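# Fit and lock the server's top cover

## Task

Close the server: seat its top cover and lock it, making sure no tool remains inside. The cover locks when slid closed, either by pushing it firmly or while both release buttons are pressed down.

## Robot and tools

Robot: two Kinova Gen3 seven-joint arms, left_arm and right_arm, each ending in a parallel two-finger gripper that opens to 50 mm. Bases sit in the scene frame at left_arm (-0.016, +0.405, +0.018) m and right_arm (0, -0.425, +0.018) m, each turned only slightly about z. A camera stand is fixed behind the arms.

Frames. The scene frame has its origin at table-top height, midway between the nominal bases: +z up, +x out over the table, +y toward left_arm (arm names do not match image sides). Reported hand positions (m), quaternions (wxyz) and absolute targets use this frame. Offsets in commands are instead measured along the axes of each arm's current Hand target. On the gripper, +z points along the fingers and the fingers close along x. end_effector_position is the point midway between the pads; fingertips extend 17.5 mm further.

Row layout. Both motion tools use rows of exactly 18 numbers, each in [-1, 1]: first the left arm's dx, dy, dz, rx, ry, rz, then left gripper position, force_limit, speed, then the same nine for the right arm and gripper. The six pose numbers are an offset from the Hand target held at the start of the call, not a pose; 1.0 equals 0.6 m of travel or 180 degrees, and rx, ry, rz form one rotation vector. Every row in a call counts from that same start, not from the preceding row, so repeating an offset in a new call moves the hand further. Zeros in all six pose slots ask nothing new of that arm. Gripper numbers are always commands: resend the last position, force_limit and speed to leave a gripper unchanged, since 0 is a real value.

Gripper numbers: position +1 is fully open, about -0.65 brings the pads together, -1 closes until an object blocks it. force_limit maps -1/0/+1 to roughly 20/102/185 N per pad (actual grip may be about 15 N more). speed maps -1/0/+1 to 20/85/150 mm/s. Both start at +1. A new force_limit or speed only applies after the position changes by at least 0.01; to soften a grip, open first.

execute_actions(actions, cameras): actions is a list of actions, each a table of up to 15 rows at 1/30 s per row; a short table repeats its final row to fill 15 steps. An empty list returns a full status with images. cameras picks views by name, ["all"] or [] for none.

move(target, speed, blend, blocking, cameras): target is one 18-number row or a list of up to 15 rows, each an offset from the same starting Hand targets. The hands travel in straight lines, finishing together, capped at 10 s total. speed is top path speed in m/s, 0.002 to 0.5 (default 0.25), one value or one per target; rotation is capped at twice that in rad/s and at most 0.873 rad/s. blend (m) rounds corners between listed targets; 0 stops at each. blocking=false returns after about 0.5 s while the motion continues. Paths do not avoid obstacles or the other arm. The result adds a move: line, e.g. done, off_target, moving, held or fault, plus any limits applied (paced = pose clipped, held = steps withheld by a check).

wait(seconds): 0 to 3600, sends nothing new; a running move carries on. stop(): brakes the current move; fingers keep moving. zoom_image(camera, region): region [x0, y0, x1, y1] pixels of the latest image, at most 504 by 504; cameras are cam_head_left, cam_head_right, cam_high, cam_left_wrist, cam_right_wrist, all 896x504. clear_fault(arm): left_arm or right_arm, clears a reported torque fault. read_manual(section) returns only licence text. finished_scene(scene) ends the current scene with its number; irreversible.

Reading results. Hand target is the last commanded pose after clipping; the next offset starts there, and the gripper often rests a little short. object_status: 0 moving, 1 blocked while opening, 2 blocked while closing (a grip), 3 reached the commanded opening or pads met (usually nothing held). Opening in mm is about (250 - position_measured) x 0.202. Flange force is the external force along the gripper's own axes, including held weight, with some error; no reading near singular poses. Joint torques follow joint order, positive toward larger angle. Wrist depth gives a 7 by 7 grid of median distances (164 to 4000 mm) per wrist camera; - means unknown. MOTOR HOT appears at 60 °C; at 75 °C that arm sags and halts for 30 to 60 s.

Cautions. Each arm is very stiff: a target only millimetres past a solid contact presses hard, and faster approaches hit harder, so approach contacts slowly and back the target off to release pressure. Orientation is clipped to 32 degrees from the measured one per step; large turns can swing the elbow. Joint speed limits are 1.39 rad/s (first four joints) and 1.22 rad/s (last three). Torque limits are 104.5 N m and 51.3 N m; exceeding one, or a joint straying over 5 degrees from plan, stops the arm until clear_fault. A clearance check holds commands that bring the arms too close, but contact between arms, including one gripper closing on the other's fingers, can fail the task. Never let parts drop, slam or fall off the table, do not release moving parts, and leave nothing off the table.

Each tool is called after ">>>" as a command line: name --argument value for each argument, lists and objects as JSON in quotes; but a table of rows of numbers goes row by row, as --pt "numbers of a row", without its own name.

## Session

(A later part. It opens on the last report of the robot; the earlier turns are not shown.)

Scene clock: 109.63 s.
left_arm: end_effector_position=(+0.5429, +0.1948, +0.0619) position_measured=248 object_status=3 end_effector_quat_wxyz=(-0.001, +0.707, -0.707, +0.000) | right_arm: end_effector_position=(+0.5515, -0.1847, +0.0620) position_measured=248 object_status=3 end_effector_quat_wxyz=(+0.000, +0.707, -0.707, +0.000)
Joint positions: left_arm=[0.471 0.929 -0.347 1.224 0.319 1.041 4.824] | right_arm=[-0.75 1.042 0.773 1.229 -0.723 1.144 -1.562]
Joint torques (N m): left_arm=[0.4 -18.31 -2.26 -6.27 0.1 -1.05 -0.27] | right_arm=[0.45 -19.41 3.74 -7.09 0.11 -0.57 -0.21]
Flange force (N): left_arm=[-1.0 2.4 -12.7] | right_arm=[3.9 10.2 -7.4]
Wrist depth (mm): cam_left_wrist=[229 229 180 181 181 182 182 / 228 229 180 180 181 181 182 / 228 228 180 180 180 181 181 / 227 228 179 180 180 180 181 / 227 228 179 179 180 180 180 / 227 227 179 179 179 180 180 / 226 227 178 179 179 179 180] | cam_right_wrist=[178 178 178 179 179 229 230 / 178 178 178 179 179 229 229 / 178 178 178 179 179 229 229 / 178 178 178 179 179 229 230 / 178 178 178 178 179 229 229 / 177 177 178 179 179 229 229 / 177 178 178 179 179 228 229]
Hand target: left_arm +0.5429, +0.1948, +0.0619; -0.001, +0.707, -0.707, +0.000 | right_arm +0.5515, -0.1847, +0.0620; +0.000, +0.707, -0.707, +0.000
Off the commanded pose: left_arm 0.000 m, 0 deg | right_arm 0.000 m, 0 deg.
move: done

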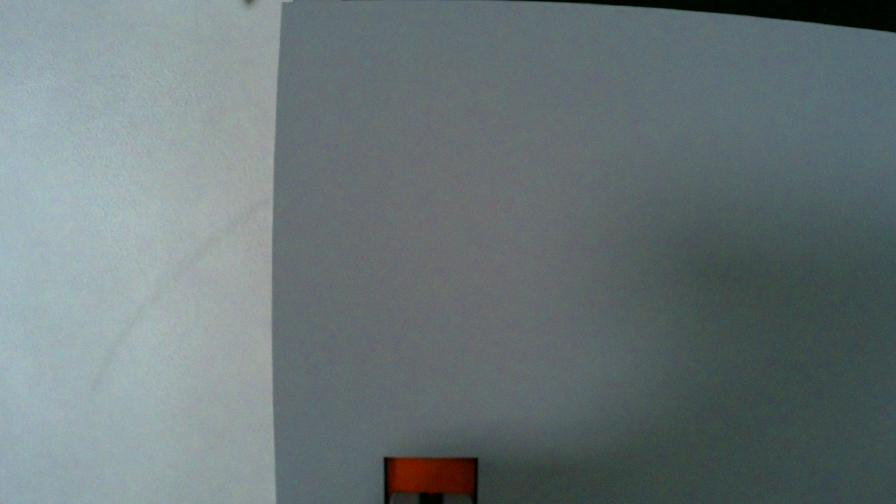

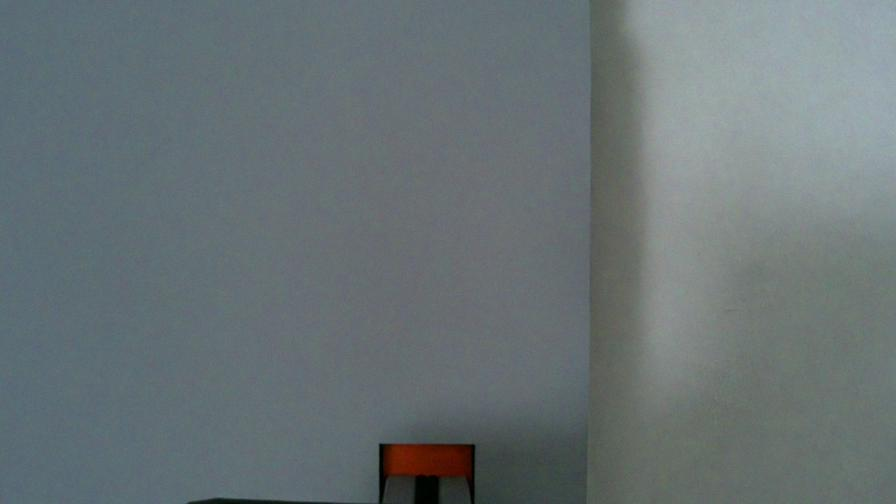

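>>> move --pt "0 0 0.003 0 0 0 -0.64 0 0 0 0 0.003 0 0 0 -0.64 0 0" --speed 0.015

>>> move --pt "0 -0.0083 0 0 0 0 -0.64 0 0 0 -0.0083 0 0 0 0 -0.64 0 0" --speed 0.02

>>> move --pt "0 -0.0083 0 0 0 0 -0.64 0 0 0 -0.0083 0 0 0 0 -0.64 0 0" --speed 0.02 --cameras '["cam_left_wrist","cam_right_wrist","cam_high"]'

>>> zoom_image --camera "cam_high" --region '[340, 180, 600, 400]'

Scene clock: 112.77 s.
left_arm: end_effector_position=(+0.5430, +0.1948, +0.0601) position_measured=248 object_status=3 end_effector_quat_wxyz=(-0.001, +0.707, -0.707, +0.000) | right_arm: end_effector_position=(+0.5516, -0.1847, +0.0602) position_measured=248 object_status=3 end_effector_quat_wxyz=(+0.000, +0.707, -0.707, +0.000)
Joint positions: left_arm=[0.471 0.931 -0.346 1.225 0.32 1.037 4.823] | right_arm=[-0.75 1.044 0.772 1.23 -0.725 1.14 -1.561]
Joint torques (N m): left_arm=[0.32 -12.81 -1.63 -5.73 0.39 -2.68 -0.27] | right_arm=[0.9 -8.56 0.52 -6.32 -0.94 -3.68 -0.16]
Flange force (N): left_arm=[-2.5 6.9 -24.1] | right_arm=[7.1 19.5 -31.0]
Wrist depth (mm): cam_left_wrist=[228 228 179 180 180 180 181 / 227 227 179 179 179 180 180 / 226 227 179 179 179 180 180 / 226 227 178 178 179 179 179 / 225 226 178 178 178 178 179 / 225 226 177 178 178 178 179 / 225 225 177 178 177 178 178] | cam_right_wrist=[177 177 177 178 178 228 228 / 176 177 177 178 178 228 228 / 177 177 177 178 178 227 228 / 177 177 177 178 178 228 228 / 177 177 177 178 178 228 228 / 176 177 177 177 178 227 228 / 176 177 177 177 178 227 228]
Hand target: left_arm +0.5429, +0.1948, +0.0601; -0.001, +0.707, -0.707, +0.000 | right_arm +0.5515, -0.1847, +0.0602; +0.000, +0.707, -0.707, +0.000
Off the commanded pose: left_arm 0.000 m, 0 deg | right_arm 0.000 m, 0 deg.
move: done

Scene clock: 113.30 s.
left_arm: end_effector_position=(+0.5479, +0.1948, +0.0601) position_measured=248 object_status=3 end_effector_quat_wxyz=(-0.001, +0.707, -0.707, +0.000) | right_arm: end_effector_position=(+0.5565, -0.1847, +0.0602) position_measured=248 object_status=3 end_effector_quat_wxyz=(+0.000, +0.707, -0.707, +0.000)
Joint positions: left_arm=[0.465 0.941 -0.346 1.202 0.32 1.049 4.824] | right_arm=[-0.741 1.053 0.771 1.208 -0.725 1.151 -1.566]
Joint torques (N m): left_arm=[-1 -13.59 -3.01 -5.84 -0.27 -2.83 -0.3] | right_arm=[2.9 -7.33 1.85 -5.37 0.1 -4.04 -0.2]
Flange force (N): left_arm=[-0.2 7.1 -22.8] | right_arm=[4.0 20.8 -32.5]
Wrist depth (mm): cam_left_wrist=[228 228 179 180 180 200 200 / 227 227 179 179 179 180 180 / 227 227 178 179 179 179 180 / 226 227 178 178 179 179 179 / 225 226 177 178 178 179 179 / 225 225 177 178 178 178 179 / 224 225 177 177 177 178 178] | cam_right_wrist=[177 177 177 178 178 228 228 / 177 177 177 178 178 228 228 / 177 177 177 178 178 227 228 / 177 177 177 178 178 228 228 / 177 177 177 177 178 228 228 / 177 177 177 177 178 227 228 / 176 177 177 177 177 227 228]
Hand target: left_arm +0.5479, +0.1948, +0.0601; -0.001, +0.707, -0.707, +0.000 | right_arm +0.5565, -0.1848, +0.0602; +0.000, +0.707, -0.707, +0.000
Off the commanded pose: left_arm 0.000 m, 0 deg | right_arm 0.000 m, 0 deg.
move: done

Scene clock: 113.83 s.
left_arm: end_effector_position=(+0.5529, +0.1948, +0.0601) position_measured=248 object_status=3 end_effector_quat_wxyz=(-0.001, +0.707, -0.707, +0.000) | right_arm: end_effector_position=(+0.5615, -0.1847, +0.0602) position_measured=248 object_status=3 end_effector_quat_wxyz=(+0.000, +0.707, -0.707, +0.000)
Joint positions: left_arm=[0.46 0.951 -0.345 1.18 0.319 1.061 4.825] | right_arm=[-0.731 1.061 0.771 1.185 -0.724 1.162 -1.57]
Joint torques (N m): left_arm=[-1.38 -13.06 -3.24 -7.58 -0.21 -4.64 -0.47] | right_arm=[4.98 -6.25 3.35 -8.57 -0.65 -7.89 -0.48]
Flange force (N): left_arm=[-1.2 12.3 -26.1] | right_arm=[6.3 33.6 -38.3]
Wrist depth (mm): cam_left_wrist=[228 228 179 225 225 183 184 / 227 228 179 179 179 180 180 / 226 227 179 179 179 179 180 / 226 227 178 178 179 179 179 / 226 226 178 178 178 179 179 / 225 225 177 178 178 178 179 / 225 225 177 177 177 178 178] | cam_right_wrist=[177 177 177 178 178 228 228 / 177 177 177 178 178 228 228 / 177 177 177 178 178 227 228 / 176 177 177 178 178 228 228 / 176 177 177 177 178 228 228 / 176 177 177 178 178 227 228 / 176 177 177 177 177 227 228]
Hand target: left_arm +0.5529, +0.1948, +0.0601; -0.001, +0.707, -0.707, +0.000 | right_arm +0.5615, -0.1847, +0.0602; +0.000, +0.707, -0.707, +0.000
Off the commanded pose: left_arm 0.000 m, 0 deg | right_arm 0.000 m, 0 deg.
move: done
Images, in order (width x height): cam_high 896x504, cam_left_wrist 896x504, cam_right_wrist 896x504.

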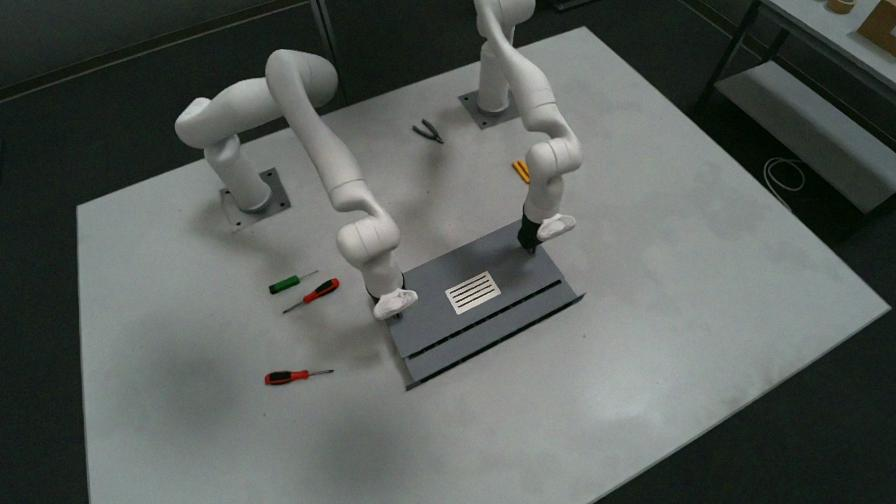

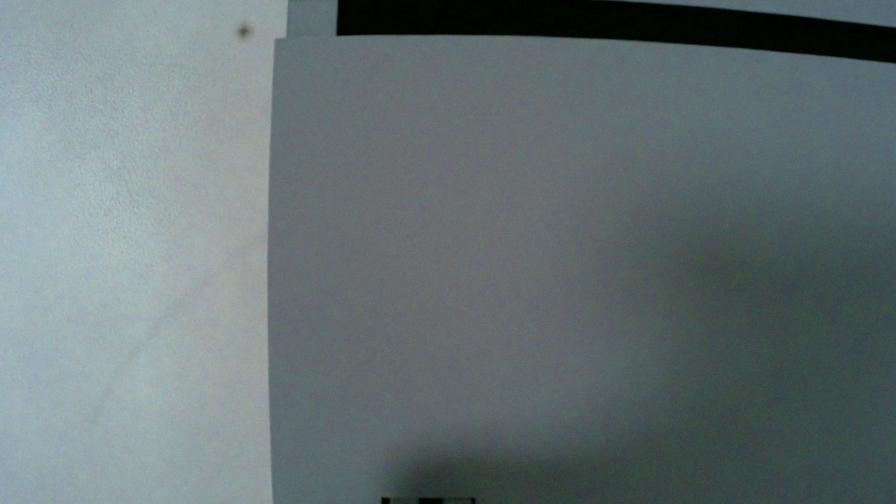

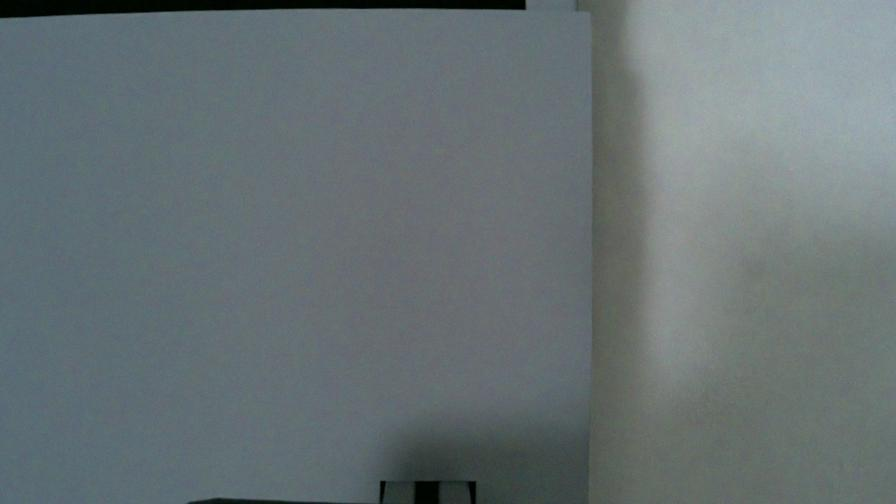

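Scaled by 1.938 from the camera's image (finer frame: 1280x720).

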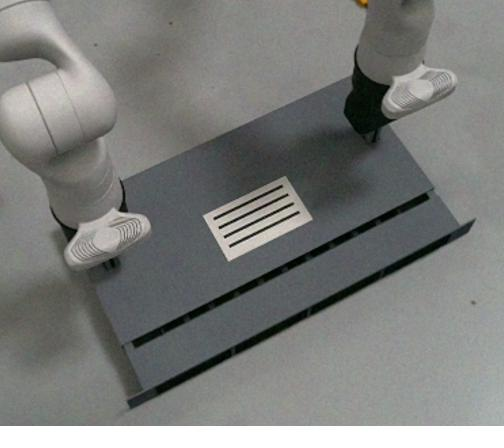

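>>> move --pt "0 -0.0083 0 0 0 0 -0.64 0 0 0 -0.005 0 0 0 0 -0.64 0 0" --speed 0.02

>>> move --pt "0 -0.0083 0 0 0 0 -0.64 0 0 0 -0.0083 0 0 0 0 -0.64 0 0" --speed 0.02 --cameras '["cam_left_wrist","cam_right_wrist","cam_high"]'

>>> zoom_image --camera "cam_high" --region '[340, 180, 600, 400]'

Scene clock: 114.57 s.
left_arm: end_effector_position=(+0.5578, +0.1948, +0.0601) position_measured=248 object_status=3 end_effector_quat_wxyz=(-0.001, +0.707, -0.707, +0.000) | right_arm: end_effector_position=(+0.5645, -0.1847, +0.0602) position_measured=248 object_status=3 end_effector_quat_wxyz=(+0.000, +0.707, -0.707, +0.000)
Joint positions: left_arm=[0.454 0.961 -0.345 1.156 0.319 1.074 4.826] | right_arm=[-0.725 1.067 0.771 1.171 -0.724 1.168 -1.573]
Joint torques (N m): left_arm=[-2.73 -11.59 -4.15 -11.47 0.01 -8.48 -0.47] | right_arm=[2.98 -7.79 2 -5.38 0.09 -3.99 -0.31]
Flange force (N): left_arm=[-3.7 25.5 -32.8] | right_arm=[4.2 21.1 -31.6]
Wrist depth (mm): cam_left_wrist=[227 228 179 224 225 183 199 / 227 227 179 179 179 180 180 / 226 227 178 179 179 179 180 / 226 227 178 178 179 179 179 / 225 226 177 178 178 178 179 / 225 226 177 178 178 178 178 / 225 225 177 177 177 178 178] | cam_right_wrist=[177 177 178 178 178 228 228 / 177 177 178 178 178 228 228 / 177 177 177 178 178 228 228 / 176 177 177 178 178 228 228 / 177 177 177 177 178 227 228 / 177 177 177 177 178 228 228 / 176 177 177 177 178 227 228]
Hand target: left_arm +0.5579, +0.1948, +0.0601; -0.001, +0.707, -0.707, +0.000 | right_arm +0.5645, -0.1847, +0.0602; +0.000, +0.707, -0.707, +0.000
Off the commanded pose: left_arm 0.000 m, 0 deg | right_arm 0.000 m, 0 deg.
move: done

Scene clock: 115.13 s.
left_arm: end_effector_position=(+0.5629, +0.1948, +0.0601) position_measured=248 object_status=3 end_effector_quat_wxyz=(-0.001, +0.707, -0.707, +0.000) | right_arm: end_effector_position=(+0.5695, -0.1847, +0.0602) position_measured=248 object_status=3 end_effector_quat_wxyz=(+0.000, +0.707, -0.707, +0.000)
Joint positions: left_arm=[0.448 0.971 -0.344 1.133 0.319 1.087 4.828] | right_arm=[-0.716 1.075 0.77 1.148 -0.724 1.18 -1.578]
Joint torques (N m): left_arm=[-2.1 -12.82 -3.75 -9.18 -0.2 -6.01 -0.4] | right_arm=[3.99 -7.07 2.7 -7.48 -0.35 -6.47 -0.26]
Flange force (N): left_arm=[-2.2 18.3 -28.0] | right_arm=[5.7 29.2 -35.5]
Wrist depth (mm): cam_left_wrist=[228 228 179 225 225 200 199 / 227 228 179 179 179 180 180 / 227 227 178 179 179 179 180 / 226 226 178 178 178 179 179 / 225 226 178 178 178 179 179 / 225 226 177 178 178 178 179 / 225 225 177 177 178 178 178] | cam_right_wrist=[177 177 177 178 178 228 229 / 176 177 177 178 178 228 228 / 177 177 177 177 178 228 228 / 177 177 177 178 178 228 228 / 176 177 177 177 178 227 228 / 176 177 177 177 178 227 228 / 176 177 177 177 178 227 228]
Hand target: left_arm +0.5629, +0.1948, +0.0601; -0.001, +0.707, -0.707, +0.000 | right_arm +0.5695, -0.1847, +0.0602; +0.000, +0.707, -0.707, +0.000
Off the commanded pose: left_arm 0.000 m, 0 deg | right_arm 0.000 m, 0 deg.
move: done
Images, in order (width x height): cam_high 896x504, cam_left_wrist 896x504, cam_right_wrist 896x504.

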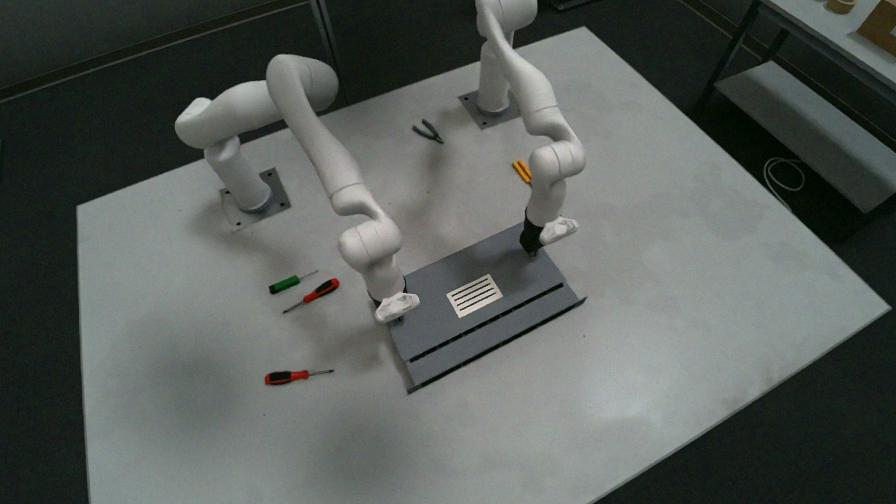

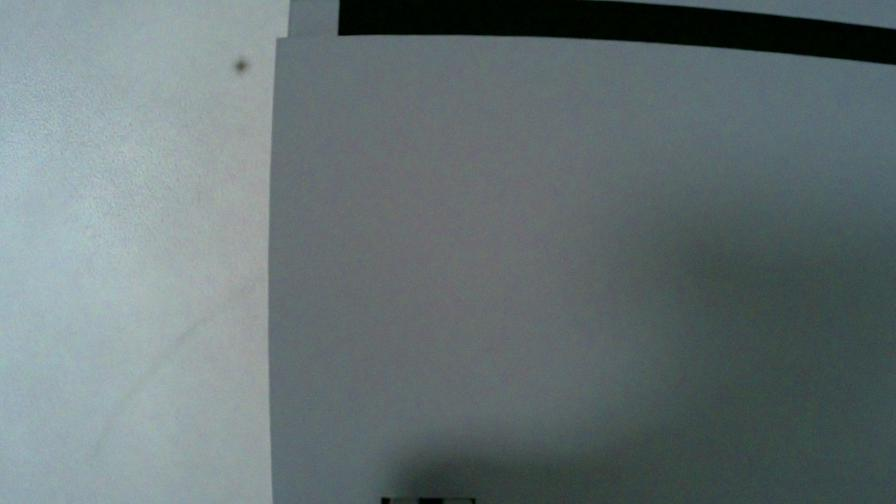

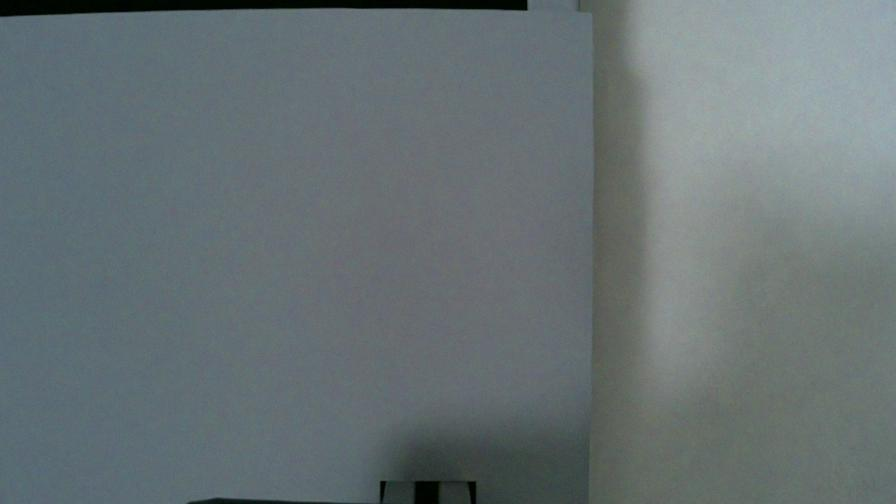

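Scaled by 1.938 from the camera's image (finer frame: 1280x720).

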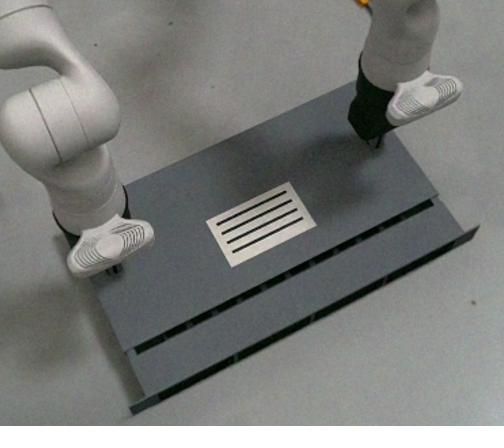

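>>> move --pt "0 0.0208 0 0 0 0 -0.64 0 0 0 0.0208 0 0 0 0 -0.64 0 0" --speed 0.03

>>> move --pt "0 0.0083 0 0 0 0 -0.64 0 0 0 0.0083 0 0 0 0 -0.64 0 0" --speed 0.02 --cameras '["cam_left_wrist","cam_right_wrist","cam_high"]'

>>> zoom_image --camera "cam_high" --region '[340, 180, 600, 400]'

Scene clock: 116.83 s.
left_arm: end_effector_position=(+0.5504, +0.1948, +0.0601) position_measured=248 object_status=3 end_effector_quat_wxyz=(-0.001, +0.707, -0.707, +0.000) | right_arm: end_effector_position=(+0.5571, -0.1848, +0.0602) position_measured=248 object_status=3 end_effector_quat_wxyz=(+0.000, +0.707, -0.707, +0.000)
Joint positions: left_arm=[0.462 0.946 -0.345 1.191 0.319 1.055 4.825] | right_arm=[-0.74 1.054 0.771 1.205 -0.724 1.152 -1.566]
Joint torques (N m): left_arm=[1.78 -14.04 -0.4 -1.46 0.21 1.55 -0.31] | right_arm=[-1.92 -9.57 -2.22 1.41 0.65 4.4 -0.28]
Flange force (N): left_arm=[-0.3 -5.8 -17.4] | right_arm=[1.9 -4.5 -20.3]
Wrist depth (mm): cam_left_wrist=[228 229 180 180 180 180 181 / 228 228 179 179 180 180 180 / 227 226 179 179 179 180 180 / 226 227 178 179 179 179 179 / 226 226 178 178 178 179 179 / 225 226 177 178 178 178 179 / 224 225 177 177 178 178 178] | cam_right_wrist=[177 178 178 178 178 228 229 / 177 177 177 178 178 228 229 / 177 177 178 178 178 228 229 / 177 177 177 178 178 228 228 / 177 177 177 178 178 228 228 / 177 177 177 178 178 228 228 / 176 177 177 178 178 227 228]
Hand target: left_arm +0.5504, +0.1948, +0.0601; -0.001, +0.707, -0.707, +0.000 | right_arm +0.5570, -0.1847, +0.0602; +0.000, +0.707, -0.707, +0.000
Off the commanded pose: left_arm 0.000 m, 0 deg | right_arm 0.000 m, 0 deg.
move: done

Scene clock: 117.37 s.
left_arm: end_effector_position=(+0.5454, +0.1948, +0.0601) position_measured=248 object_status=3 end_effector_quat_wxyz=(-0.001, +0.707, -0.707, +0.000) | right_arm: end_effector_position=(+0.5520, -0.1848, +0.0601) position_measured=248 object_status=3 end_effector_quat_wxyz=(+0.000, +0.707, -0.707, +0.000)
Joint positions: left_arm=[0.468 0.936 -0.346 1.214 0.32 1.043 4.824] | right_arm=[-0.749 1.045 0.771 1.228 -0.725 1.141 -1.562]
Joint torques (N m): left_arm=[2.88 -16.2 0.47 1.15 0.2 4.5 -0.38] | right_arm=[-1.58 -20.16 1.91 -2.38 0.97 4.23 -0.29]
Flange force (N): left_arm=[1.6 -15.7 -10.4] | right_arm=[1.0 -5.4 -1.1]
Wrist depth (mm): cam_left_wrist=[228 229 180 180 180 181 182 / 227 227 179 179 180 181 181 / 226 227 179 179 179 180 181 / 226 227 178 179 179 180 181 / 226 226 178 178 179 179 180 / 225 225 177 178 178 179 179 / 225 225 177 178 178 178 179] | cam_right_wrist=[178 179 179 180 180 227 228 / 178 179 179 180 180 227 227 / 178 179 179 180 180 227 227 / 178 178 179 179 180 227 227 / 178 179 179 180 180 227 227 / 178 178 179 179 180 227 227 / 178 178 179 180 180 227 228]
Hand target: left_arm +0.5454, +0.1948, +0.0601; -0.001, +0.707, -0.707, +0.000 | right_arm +0.5520, -0.1847, +0.0602; +0.000, +0.707, -0.707, +0.000
Off the commanded pose: left_arm 0.000 m, 0 deg | right_arm 0.000 m, 0 deg.
move: done
Images, in order (width x height): cam_high 896x504, cam_left_wrist 896x504, cam_right_wrist 896x504.

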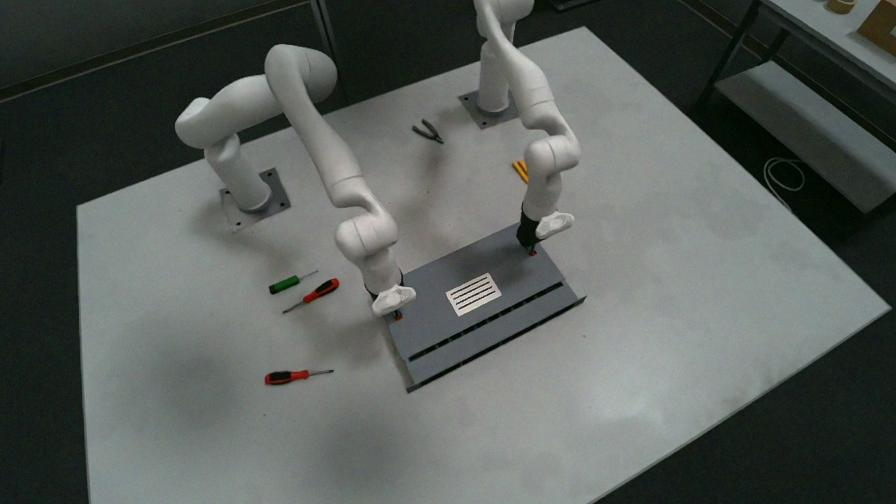

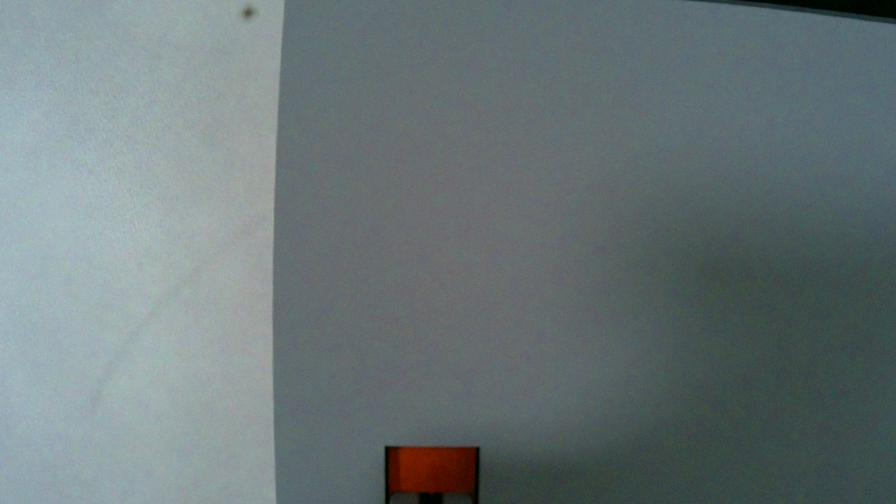

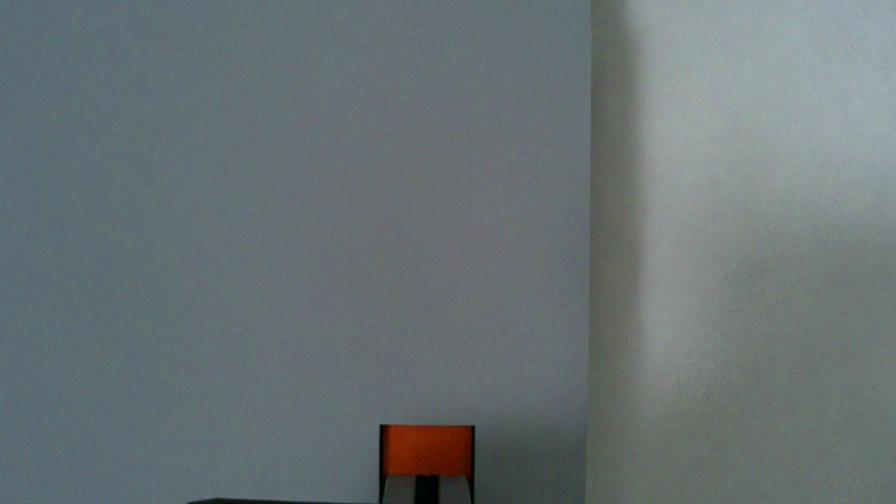

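Scaled by 1.938 from the camera's image (finer frame: 1280x720).

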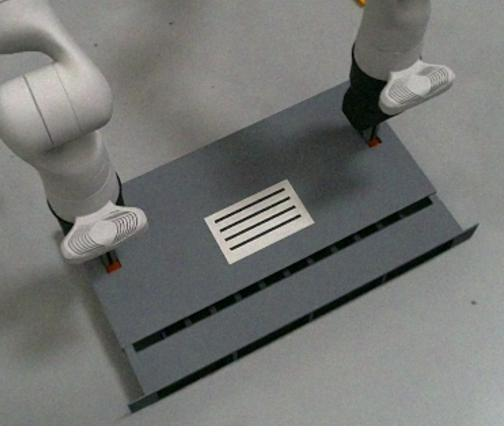

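>>> move --pt "0 0.004 0 0 0 0 -0.64 0 0 0 0.001 0 0 0 0 -0.64 0 0" --speed 0.02

>>> move --pt "0 0.003 0.002 0 0 0 -0.64 0 0 0 0.001 0.002 0 0 0 -0.64 0 0" --speed 0.02 --cameras '["cam_left_wrist","cam_right_wrist","cam_high"]'

>>> zoom_image --camera "cam_high" --region '[340, 180, 600, 400]'

Scene clock: 118.07 s.
left_arm: end_effector_position=(+0.5430, +0.1948, +0.0601) position_measured=248 object_status=3 end_effector_quat_wxyz=(-0.001, +0.707, -0.707, +0.000) | right_arm: end_effector_position=(+0.5514, -0.1847, +0.0602) position_measured=248 object_status=3 end_effector_quat_wxyz=(+0.000, +0.707, -0.707, +0.000)
Joint positions: left_arm=[0.47 0.931 -0.346 1.225 0.32 1.037 4.823] | right_arm=[-0.75 1.044 0.771 1.231 -0.725 1.14 -1.561]
Joint torques (N m): left_arm=[2.43 -17.62 -0.25 -0.42 -0.04 3.78 -0.43] | right_arm=[-0.78 -19.1 2.27 -5.3 0.11 1.3 -0.26]
Flange force (N): left_arm=[1.4 -12.7 -8.5] | right_arm=[3.8 4.6 -6.5]
Wrist depth (mm): cam_left_wrist=[228 228 182 182 183 183 183 / 227 228 182 182 182 183 183 / 227 227 181 182 182 182 182 / 226 226 181 181 182 182 182 / 225 226 181 181 181 182 182 / 225 225 180 180 180 181 181 / 224 225 180 183 180 181 181] | cam_right_wrist=[179 179 179 180 180 227 228 / 179 179 180 180 180 227 227 / 179 179 179 180 180 227 227 / 179 179 179 180 180 227 227 / 179 179 179 179 180 227 227 / 178 179 179 180 180 227 227 / 178 179 179 180 180 227 227]
Hand target: left_arm +0.5430, +0.1948, +0.0601; -0.001, +0.707, -0.707, +0.000 | right_arm +0.5514, -0.1847, +0.0602; +0.000, +0.707, -0.707, +0.000
Off the commanded pose: left_arm 0.000 m, 0 deg | right_arm 0.000 m, 0 deg.
move: done

Scene clock: 118.57 s.
left_arm: end_effector_position=(+0.5413, +0.1948, +0.0590) position_measured=248 object_status=3 end_effector_quat_wxyz=(-0.001, +0.707, -0.707, +0.000) | right_arm: end_effector_position=(+0.5508, -0.1847, +0.0590) position_measured=248 object_status=3 end_effector_quat_wxyz=(+0.000, +0.707, -0.707, +0.000)
Joint positions: left_arm=[0.472 0.929 -0.346 1.233 0.321 1.03 4.822] | right_arm=[-0.751 1.045 0.771 1.234 -0.726 1.137 -1.56]
Joint torques (N m): left_arm=[3.87 -9.8 2 6.77 -0.12 7.02 -0.48] | right_arm=[-1.92 -15.6 -0.05 -2.34 0.2 3.07 -0.3]
Flange force (N): left_arm=[2.8 -23.2 -17.9] | right_arm=[3.5 -0.9 -11.1]
Wrist depth (mm): cam_left_wrist=[228 228 183 183 183 184 184 / 228 228 182 182 183 183 183 / 226 227 182 182 182 183 183 / 226 227 181 181 182 182 183 / 225 226 181 181 181 182 182 / 225 226 180 181 181 181 182 / 224 224 180 183 181 181 181] | cam_right_wrist=[178 179 179 179 180 227 227 / 178 179 179 179 180 226 227 / 178 179 179 179 179 226 227 / 178 178 179 179 179 226 227 / 178 178 179 179 179 226 226 / 178 178 178 179 179 226 227 / 178 178 179 179 179 226 226]
Hand target: left_arm +0.5412, +0.1948, +0.0589; -0.001, +0.707, -0.707, +0.000 | right_arm +0.5508, -0.1847, +0.0589; +0.000, +0.707, -0.707, +0.000
Off the commanded pose: left_arm 0.000 m, 0 deg | right_arm 0.000 m, 0 deg.
move: done
Images, in order (width x height): cam_high 896x504, cam_left_wrist 896x504, cam_right_wrist 896x504.

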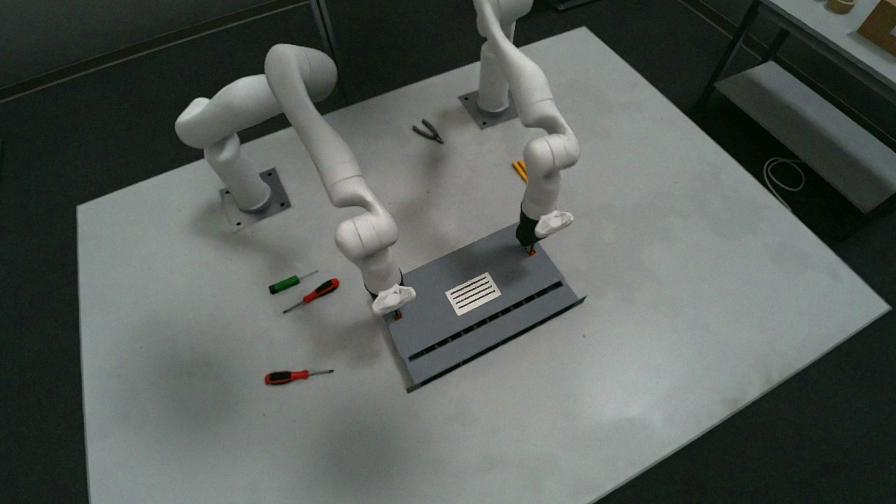

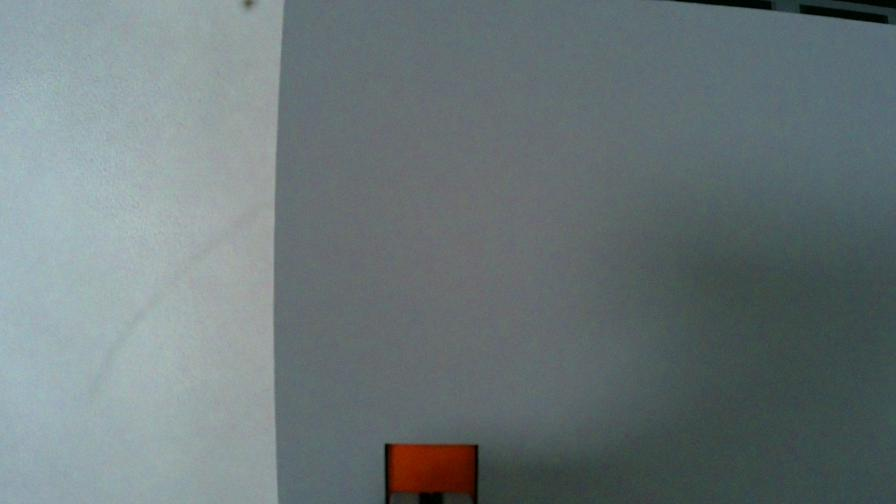

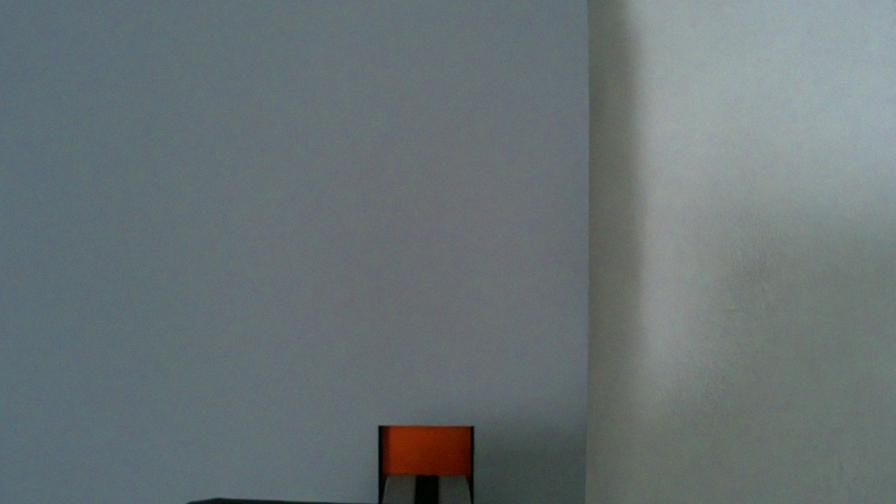

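Scaled by 1.938 from the camera's image (finer frame: 1280x720).

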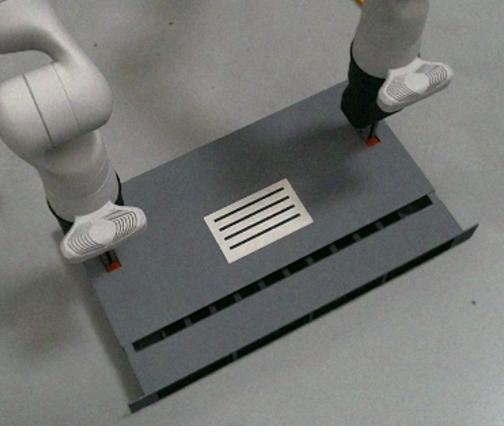

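>>> move --pt "0 -0.0083 0.0025 0 0 0 -0.64 0 0 0 -0.0083 0.0035 0 0 0 -0.64 0 0" --speed 0.02

>>> move --pt "0 -0.0142 0 0 0 0 -0.64 0 0 0 -0.0105 0 0 0 0 -0.64 0 0" --speed 0.02 --cameras '["cam_left_wrist","cam_right_wrist"]'

Scene clock: 119.30 s.
left_arm: end_effector_position=(+0.5462, +0.1947, +0.0574) position_measured=248 object_status=3 end_effector_quat_wxyz=(-0.001, +0.707, -0.707, +0.000) | right_arm: end_effector_position=(+0.5558, -0.1847, +0.0570) position_measured=248 object_status=3 end_effector_quat_wxyz=(+0.000, +0.707, -0.707, +0.000)
Joint positions: left_arm=[0.467 0.941 -0.345 1.212 0.321 1.039 4.823] | right_arm=[-0.742 1.056 0.769 1.213 -0.727 1.143 -1.563]
Joint torques (N m): left_arm=[-0.72 -15.47 -3.02 -6.14 -0.26 -2.22 -0.29] | right_arm=[2.91 -3.65 0.7 -5.09 -0.25 -4.86 -0.16]
Flange force (N): left_arm=[-0.3 6.0 -18.9] | right_arm=[5.3 23.9 -40.1]
Wrist depth (mm): cam_left_wrist=[225 225 179 180 180 180 181 / 224 225 179 179 180 180 180 / 224 224 178 179 179 180 180 / 223 224 178 178 179 179 179 / 223 223 178 178 178 179 179 / 223 222 177 178 178 178 178 / 222 222 177 178 177 178 178] | cam_right_wrist=[177 177 178 178 178 225 226 / 177 177 177 178 178 225 225 / 177 177 177 178 178 225 225 / 177 177 177 178 178 225 225 / 176 177 177 177 177 225 225 / 177 177 177 177 178 225 225 / 176 177 177 177 178 224 225]
Hand target: left_arm +0.5462, +0.1948, +0.0574; -0.001, +0.707, -0.707, +0.000 | right_arm +0.5558, -0.1847, +0.0569; +0.000, +0.707, -0.707, +0.000
Off the commanded pose: left_arm 0.000 m, 0 deg | right_arm 0.000 m, 0 deg.
move: done

Scene clock: 120.03 s.
left_arm: end_effector_position=(+0.5547, +0.1948, +0.0574) position_measured=248 object_status=3 end_effector_quat_wxyz=(-0.001, +0.707, -0.707, +0.000) | right_arm: end_effector_position=(+0.5621, -0.1847, +0.0569) position_measured=248 object_status=3 end_effector_quat_wxyz=(+0.000, +0.707, -0.707, +0.000)
Joint positions: left_arm=[0.457 0.958 -0.344 1.173 0.32 1.061 4.825] | right_arm=[-0.73 1.067 0.769 1.184 -0.727 1.157 -1.569]
Joint torques (N m): left_arm=[-0.66 -15.5 -2.92 -6.39 -0.21 -2.32 -0.29] | right_arm=[3.58 -2.41 0.88 -4.4 0.14 -5.14 -0.19]
Flange force (N): left_arm=[-0.8 7.1 -19.2] | right_arm=[4.2 24.2 -42.3]
Wrist depth (mm): cam_left_wrist=[224 225 179 222 196 197 197 / 224 224 179 179 180 180 180 / 224 224 179 179 179 180 180 / 223 224 178 178 179 179 179 / 223 223 178 178 178 178 179 / 222 223 177 178 178 179 178 / 222 222 177 177 178 178 178] | cam_right_wrist=[177 177 177 178 178 225 226 / 177 177 177 178 178 225 225 / 177 177 177 178 178 225 225 / 177 177 177 177 178 224 225 / 177 177 177 178 178 224 225 / 177 177 177 178 178 224 225 / 176 177 177 177 178 224 225]
Hand target: left_arm +0.5547, +0.1948, +0.0574; -0.001, +0.707, -0.707, +0.000 | right_arm +0.5621, -0.1847, +0.0569; +0.000, +0.707, -0.707, +0.000
Off the commanded pose: left_arm 0.000 m, 0 deg | right_arm 0.000 m, 0 deg.
move: done

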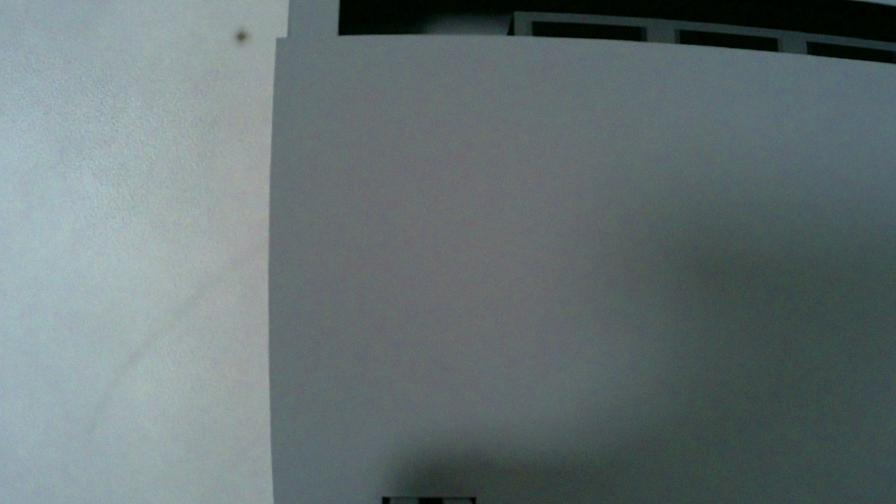

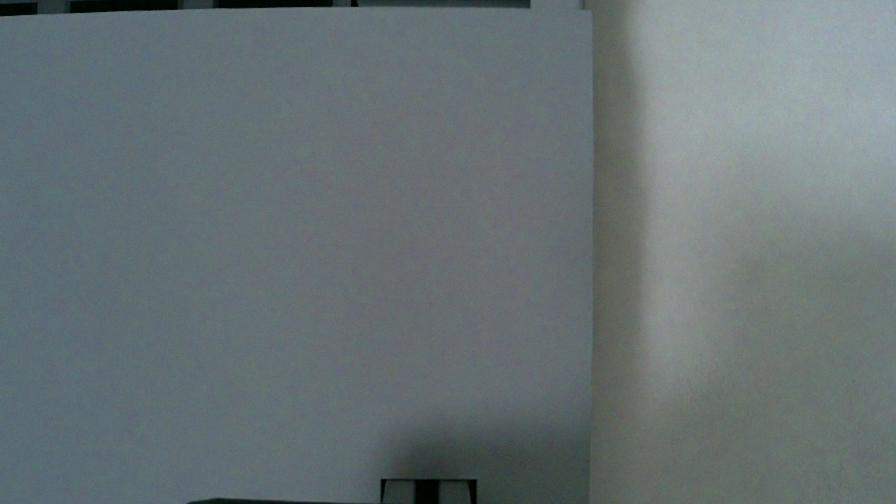

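>>> move --pt "0 -0.0117 0 0 0 0 -0.64 0 0 0 -0.0117 0 0 0 0 -0.64 0 0" --speed 0.02

>>> move --pt "0 -0.0117 0 0 0 0 -0.64 0 0 0 -0.0117 0 0 0 0 -0.64 0 0" --speed 0.02 --cameras '["cam_left_wrist","cam_right_wrist","cam_high"]'

>>> zoom_image --camera "cam_high" --region '[340, 180, 600, 400]'

Scene clock: 120.83 s.
left_arm: end_effector_position=(+0.5617, +0.1948, +0.0574) position_measured=248 object_status=3 end_effector_quat_wxyz=(-0.001, +0.707, -0.707, +0.000) | right_arm: end_effector_position=(+0.5691, -0.1847, +0.0569) position_measured=248 object_status=3 end_effector_quat_wxyz=(+0.000, +0.707, -0.707, +0.000)
Joint positions: left_arm=[0.449 0.972 -0.344 1.14 0.32 1.079 4.827] | right_arm=[-0.716 1.079 0.768 1.152 -0.726 1.173 -1.576]
Joint torques (N m): left_arm=[-2.21 -14.07 -3.98 -10.25 -0.12 -6.51 -0.47] | right_arm=[4.25 -2.12 1.36 -5.66 -0.33 -6.81 -0.32]
Flange force (N): left_arm=[-2.4 19.6 -26.7] | right_arm=[5.3 29.0 -44.7]
Wrist depth (mm): cam_left_wrist=[224 224 179 221 196 197 197 / 224 225 179 179 180 180 180 / 224 224 178 178 179 179 180 / 223 223 178 178 179 179 179 / 223 223 178 178 178 179 179 / 222 222 178 177 178 178 179 / 222 222 177 177 178 178 178] | cam_right_wrist=[177 177 178 178 178 225 226 / 177 177 177 178 178 225 225 / 177 177 177 178 178 225 225 / 177 177 177 178 178 224 225 / 176 177 177 177 178 225 225 / 176 177 177 178 177 225 225 / 176 177 177 177 177 224 225]
Hand target: left_arm +0.5617, +0.1948, +0.0574; -0.001, +0.707, -0.707, +0.000 | right_arm +0.5691, -0.1847, +0.0569; +0.000, +0.707, -0.707, +0.000
Off the commanded pose: left_arm 0.000 m, 0 deg | right_arm 0.000 m, 0 deg.
move: done

Scene clock: 121.50 s.
left_arm: end_effector_position=(+0.5687, +0.1948, +0.0574) position_measured=248 object_status=3 end_effector_quat_wxyz=(-0.001, +0.707, -0.707, +0.000) | right_arm: end_effector_position=(+0.5761, -0.1847, +0.0569) position_measured=248 object_status=3 end_effector_quat_wxyz=(+0.000, +0.707, -0.707, +0.000)
Joint positions: left_arm=[0.441 0.986 -0.343 1.106 0.319 1.097 4.829] | right_arm=[-0.702 1.091 0.768 1.118 -0.726 1.189 -1.583]
Joint torques (N m): left_arm=[-2.28 -14.27 -4.02 -10.34 -0.15 -6.57 -0.43] | right_arm=[4.29 -2.29 1.48 -5.92 -0.33 -7.03 -0.31]
Flange force (N): left_arm=[-2.5 20.2 -26.5] | right_arm=[5.7 30.5 -44.5]
Wrist depth (mm): cam_left_wrist=[225 225 179 222 196 196 197 / 224 224 178 179 179 180 180 / 224 223 178 179 179 179 180 / 223 224 178 178 178 179 179 / 223 223 178 178 178 178 179 / 222 223 177 178 178 179 179 / 222 222 177 178 178 178 178] | cam_right_wrist=[177 177 177 178 178 225 225 / 177 177 177 178 178 225 225 / 177 177 177 178 178 225 225 / 177 177 177 178 178 225 225 / 176 177 177 177 178 225 225 / 176 177 177 177 178 224 225 / 176 177 177 177 178 225 225]
Hand target: left_arm +0.5687, +0.1948, +0.0574; -0.001, +0.707, -0.707, +0.000 | right_arm +0.5761, -0.1847, +0.0569; +0.000, +0.707, -0.707, +0.000
Off the commanded pose: left_arm 0.000 m, 0 deg | right_arm 0.000 m, 0 deg.
move: done
Images, in order (width x height): cam_high 896x504, cam_left_wrist 896x504, cam_right_wrist 896x504.

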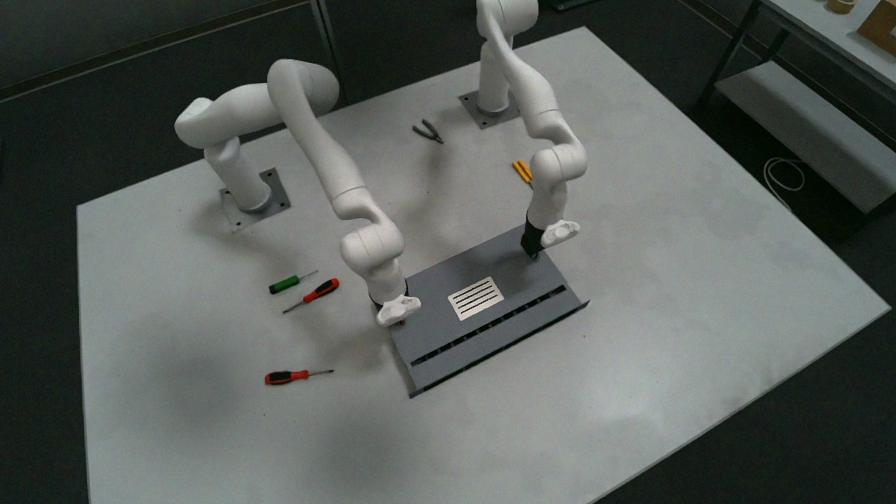

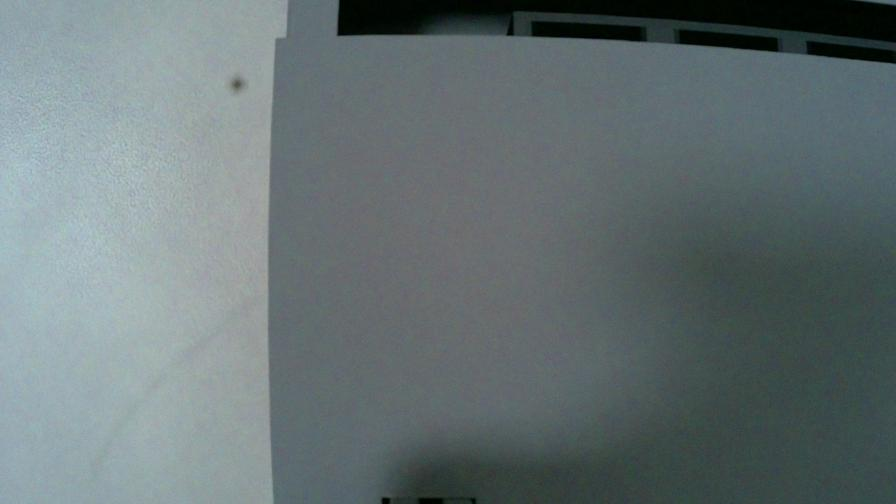

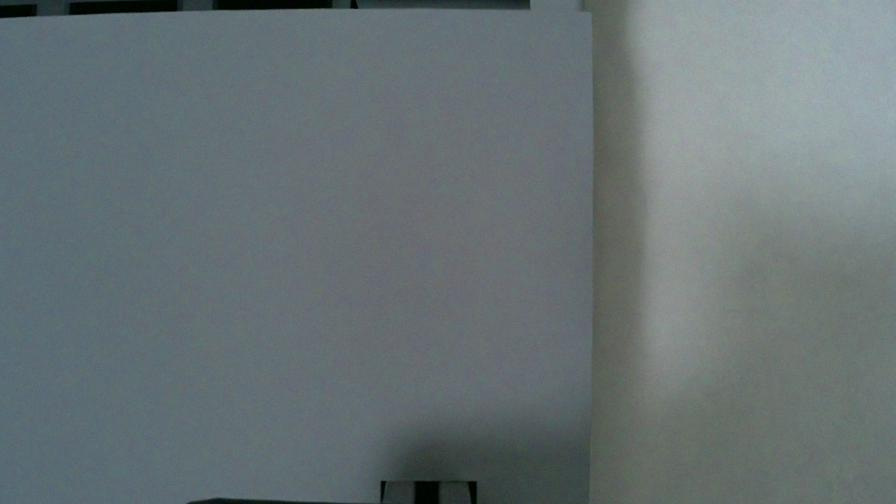

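Scaled by 1.938 from the camera's image (finer frame: 1280x720).

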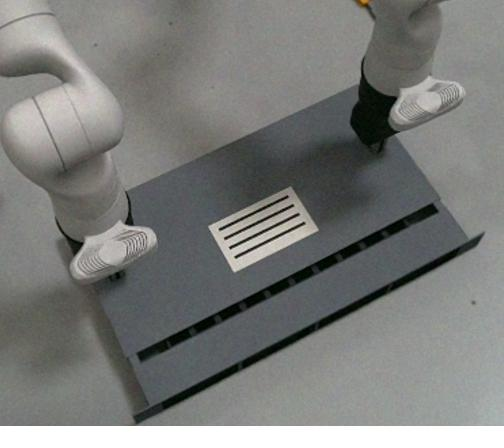

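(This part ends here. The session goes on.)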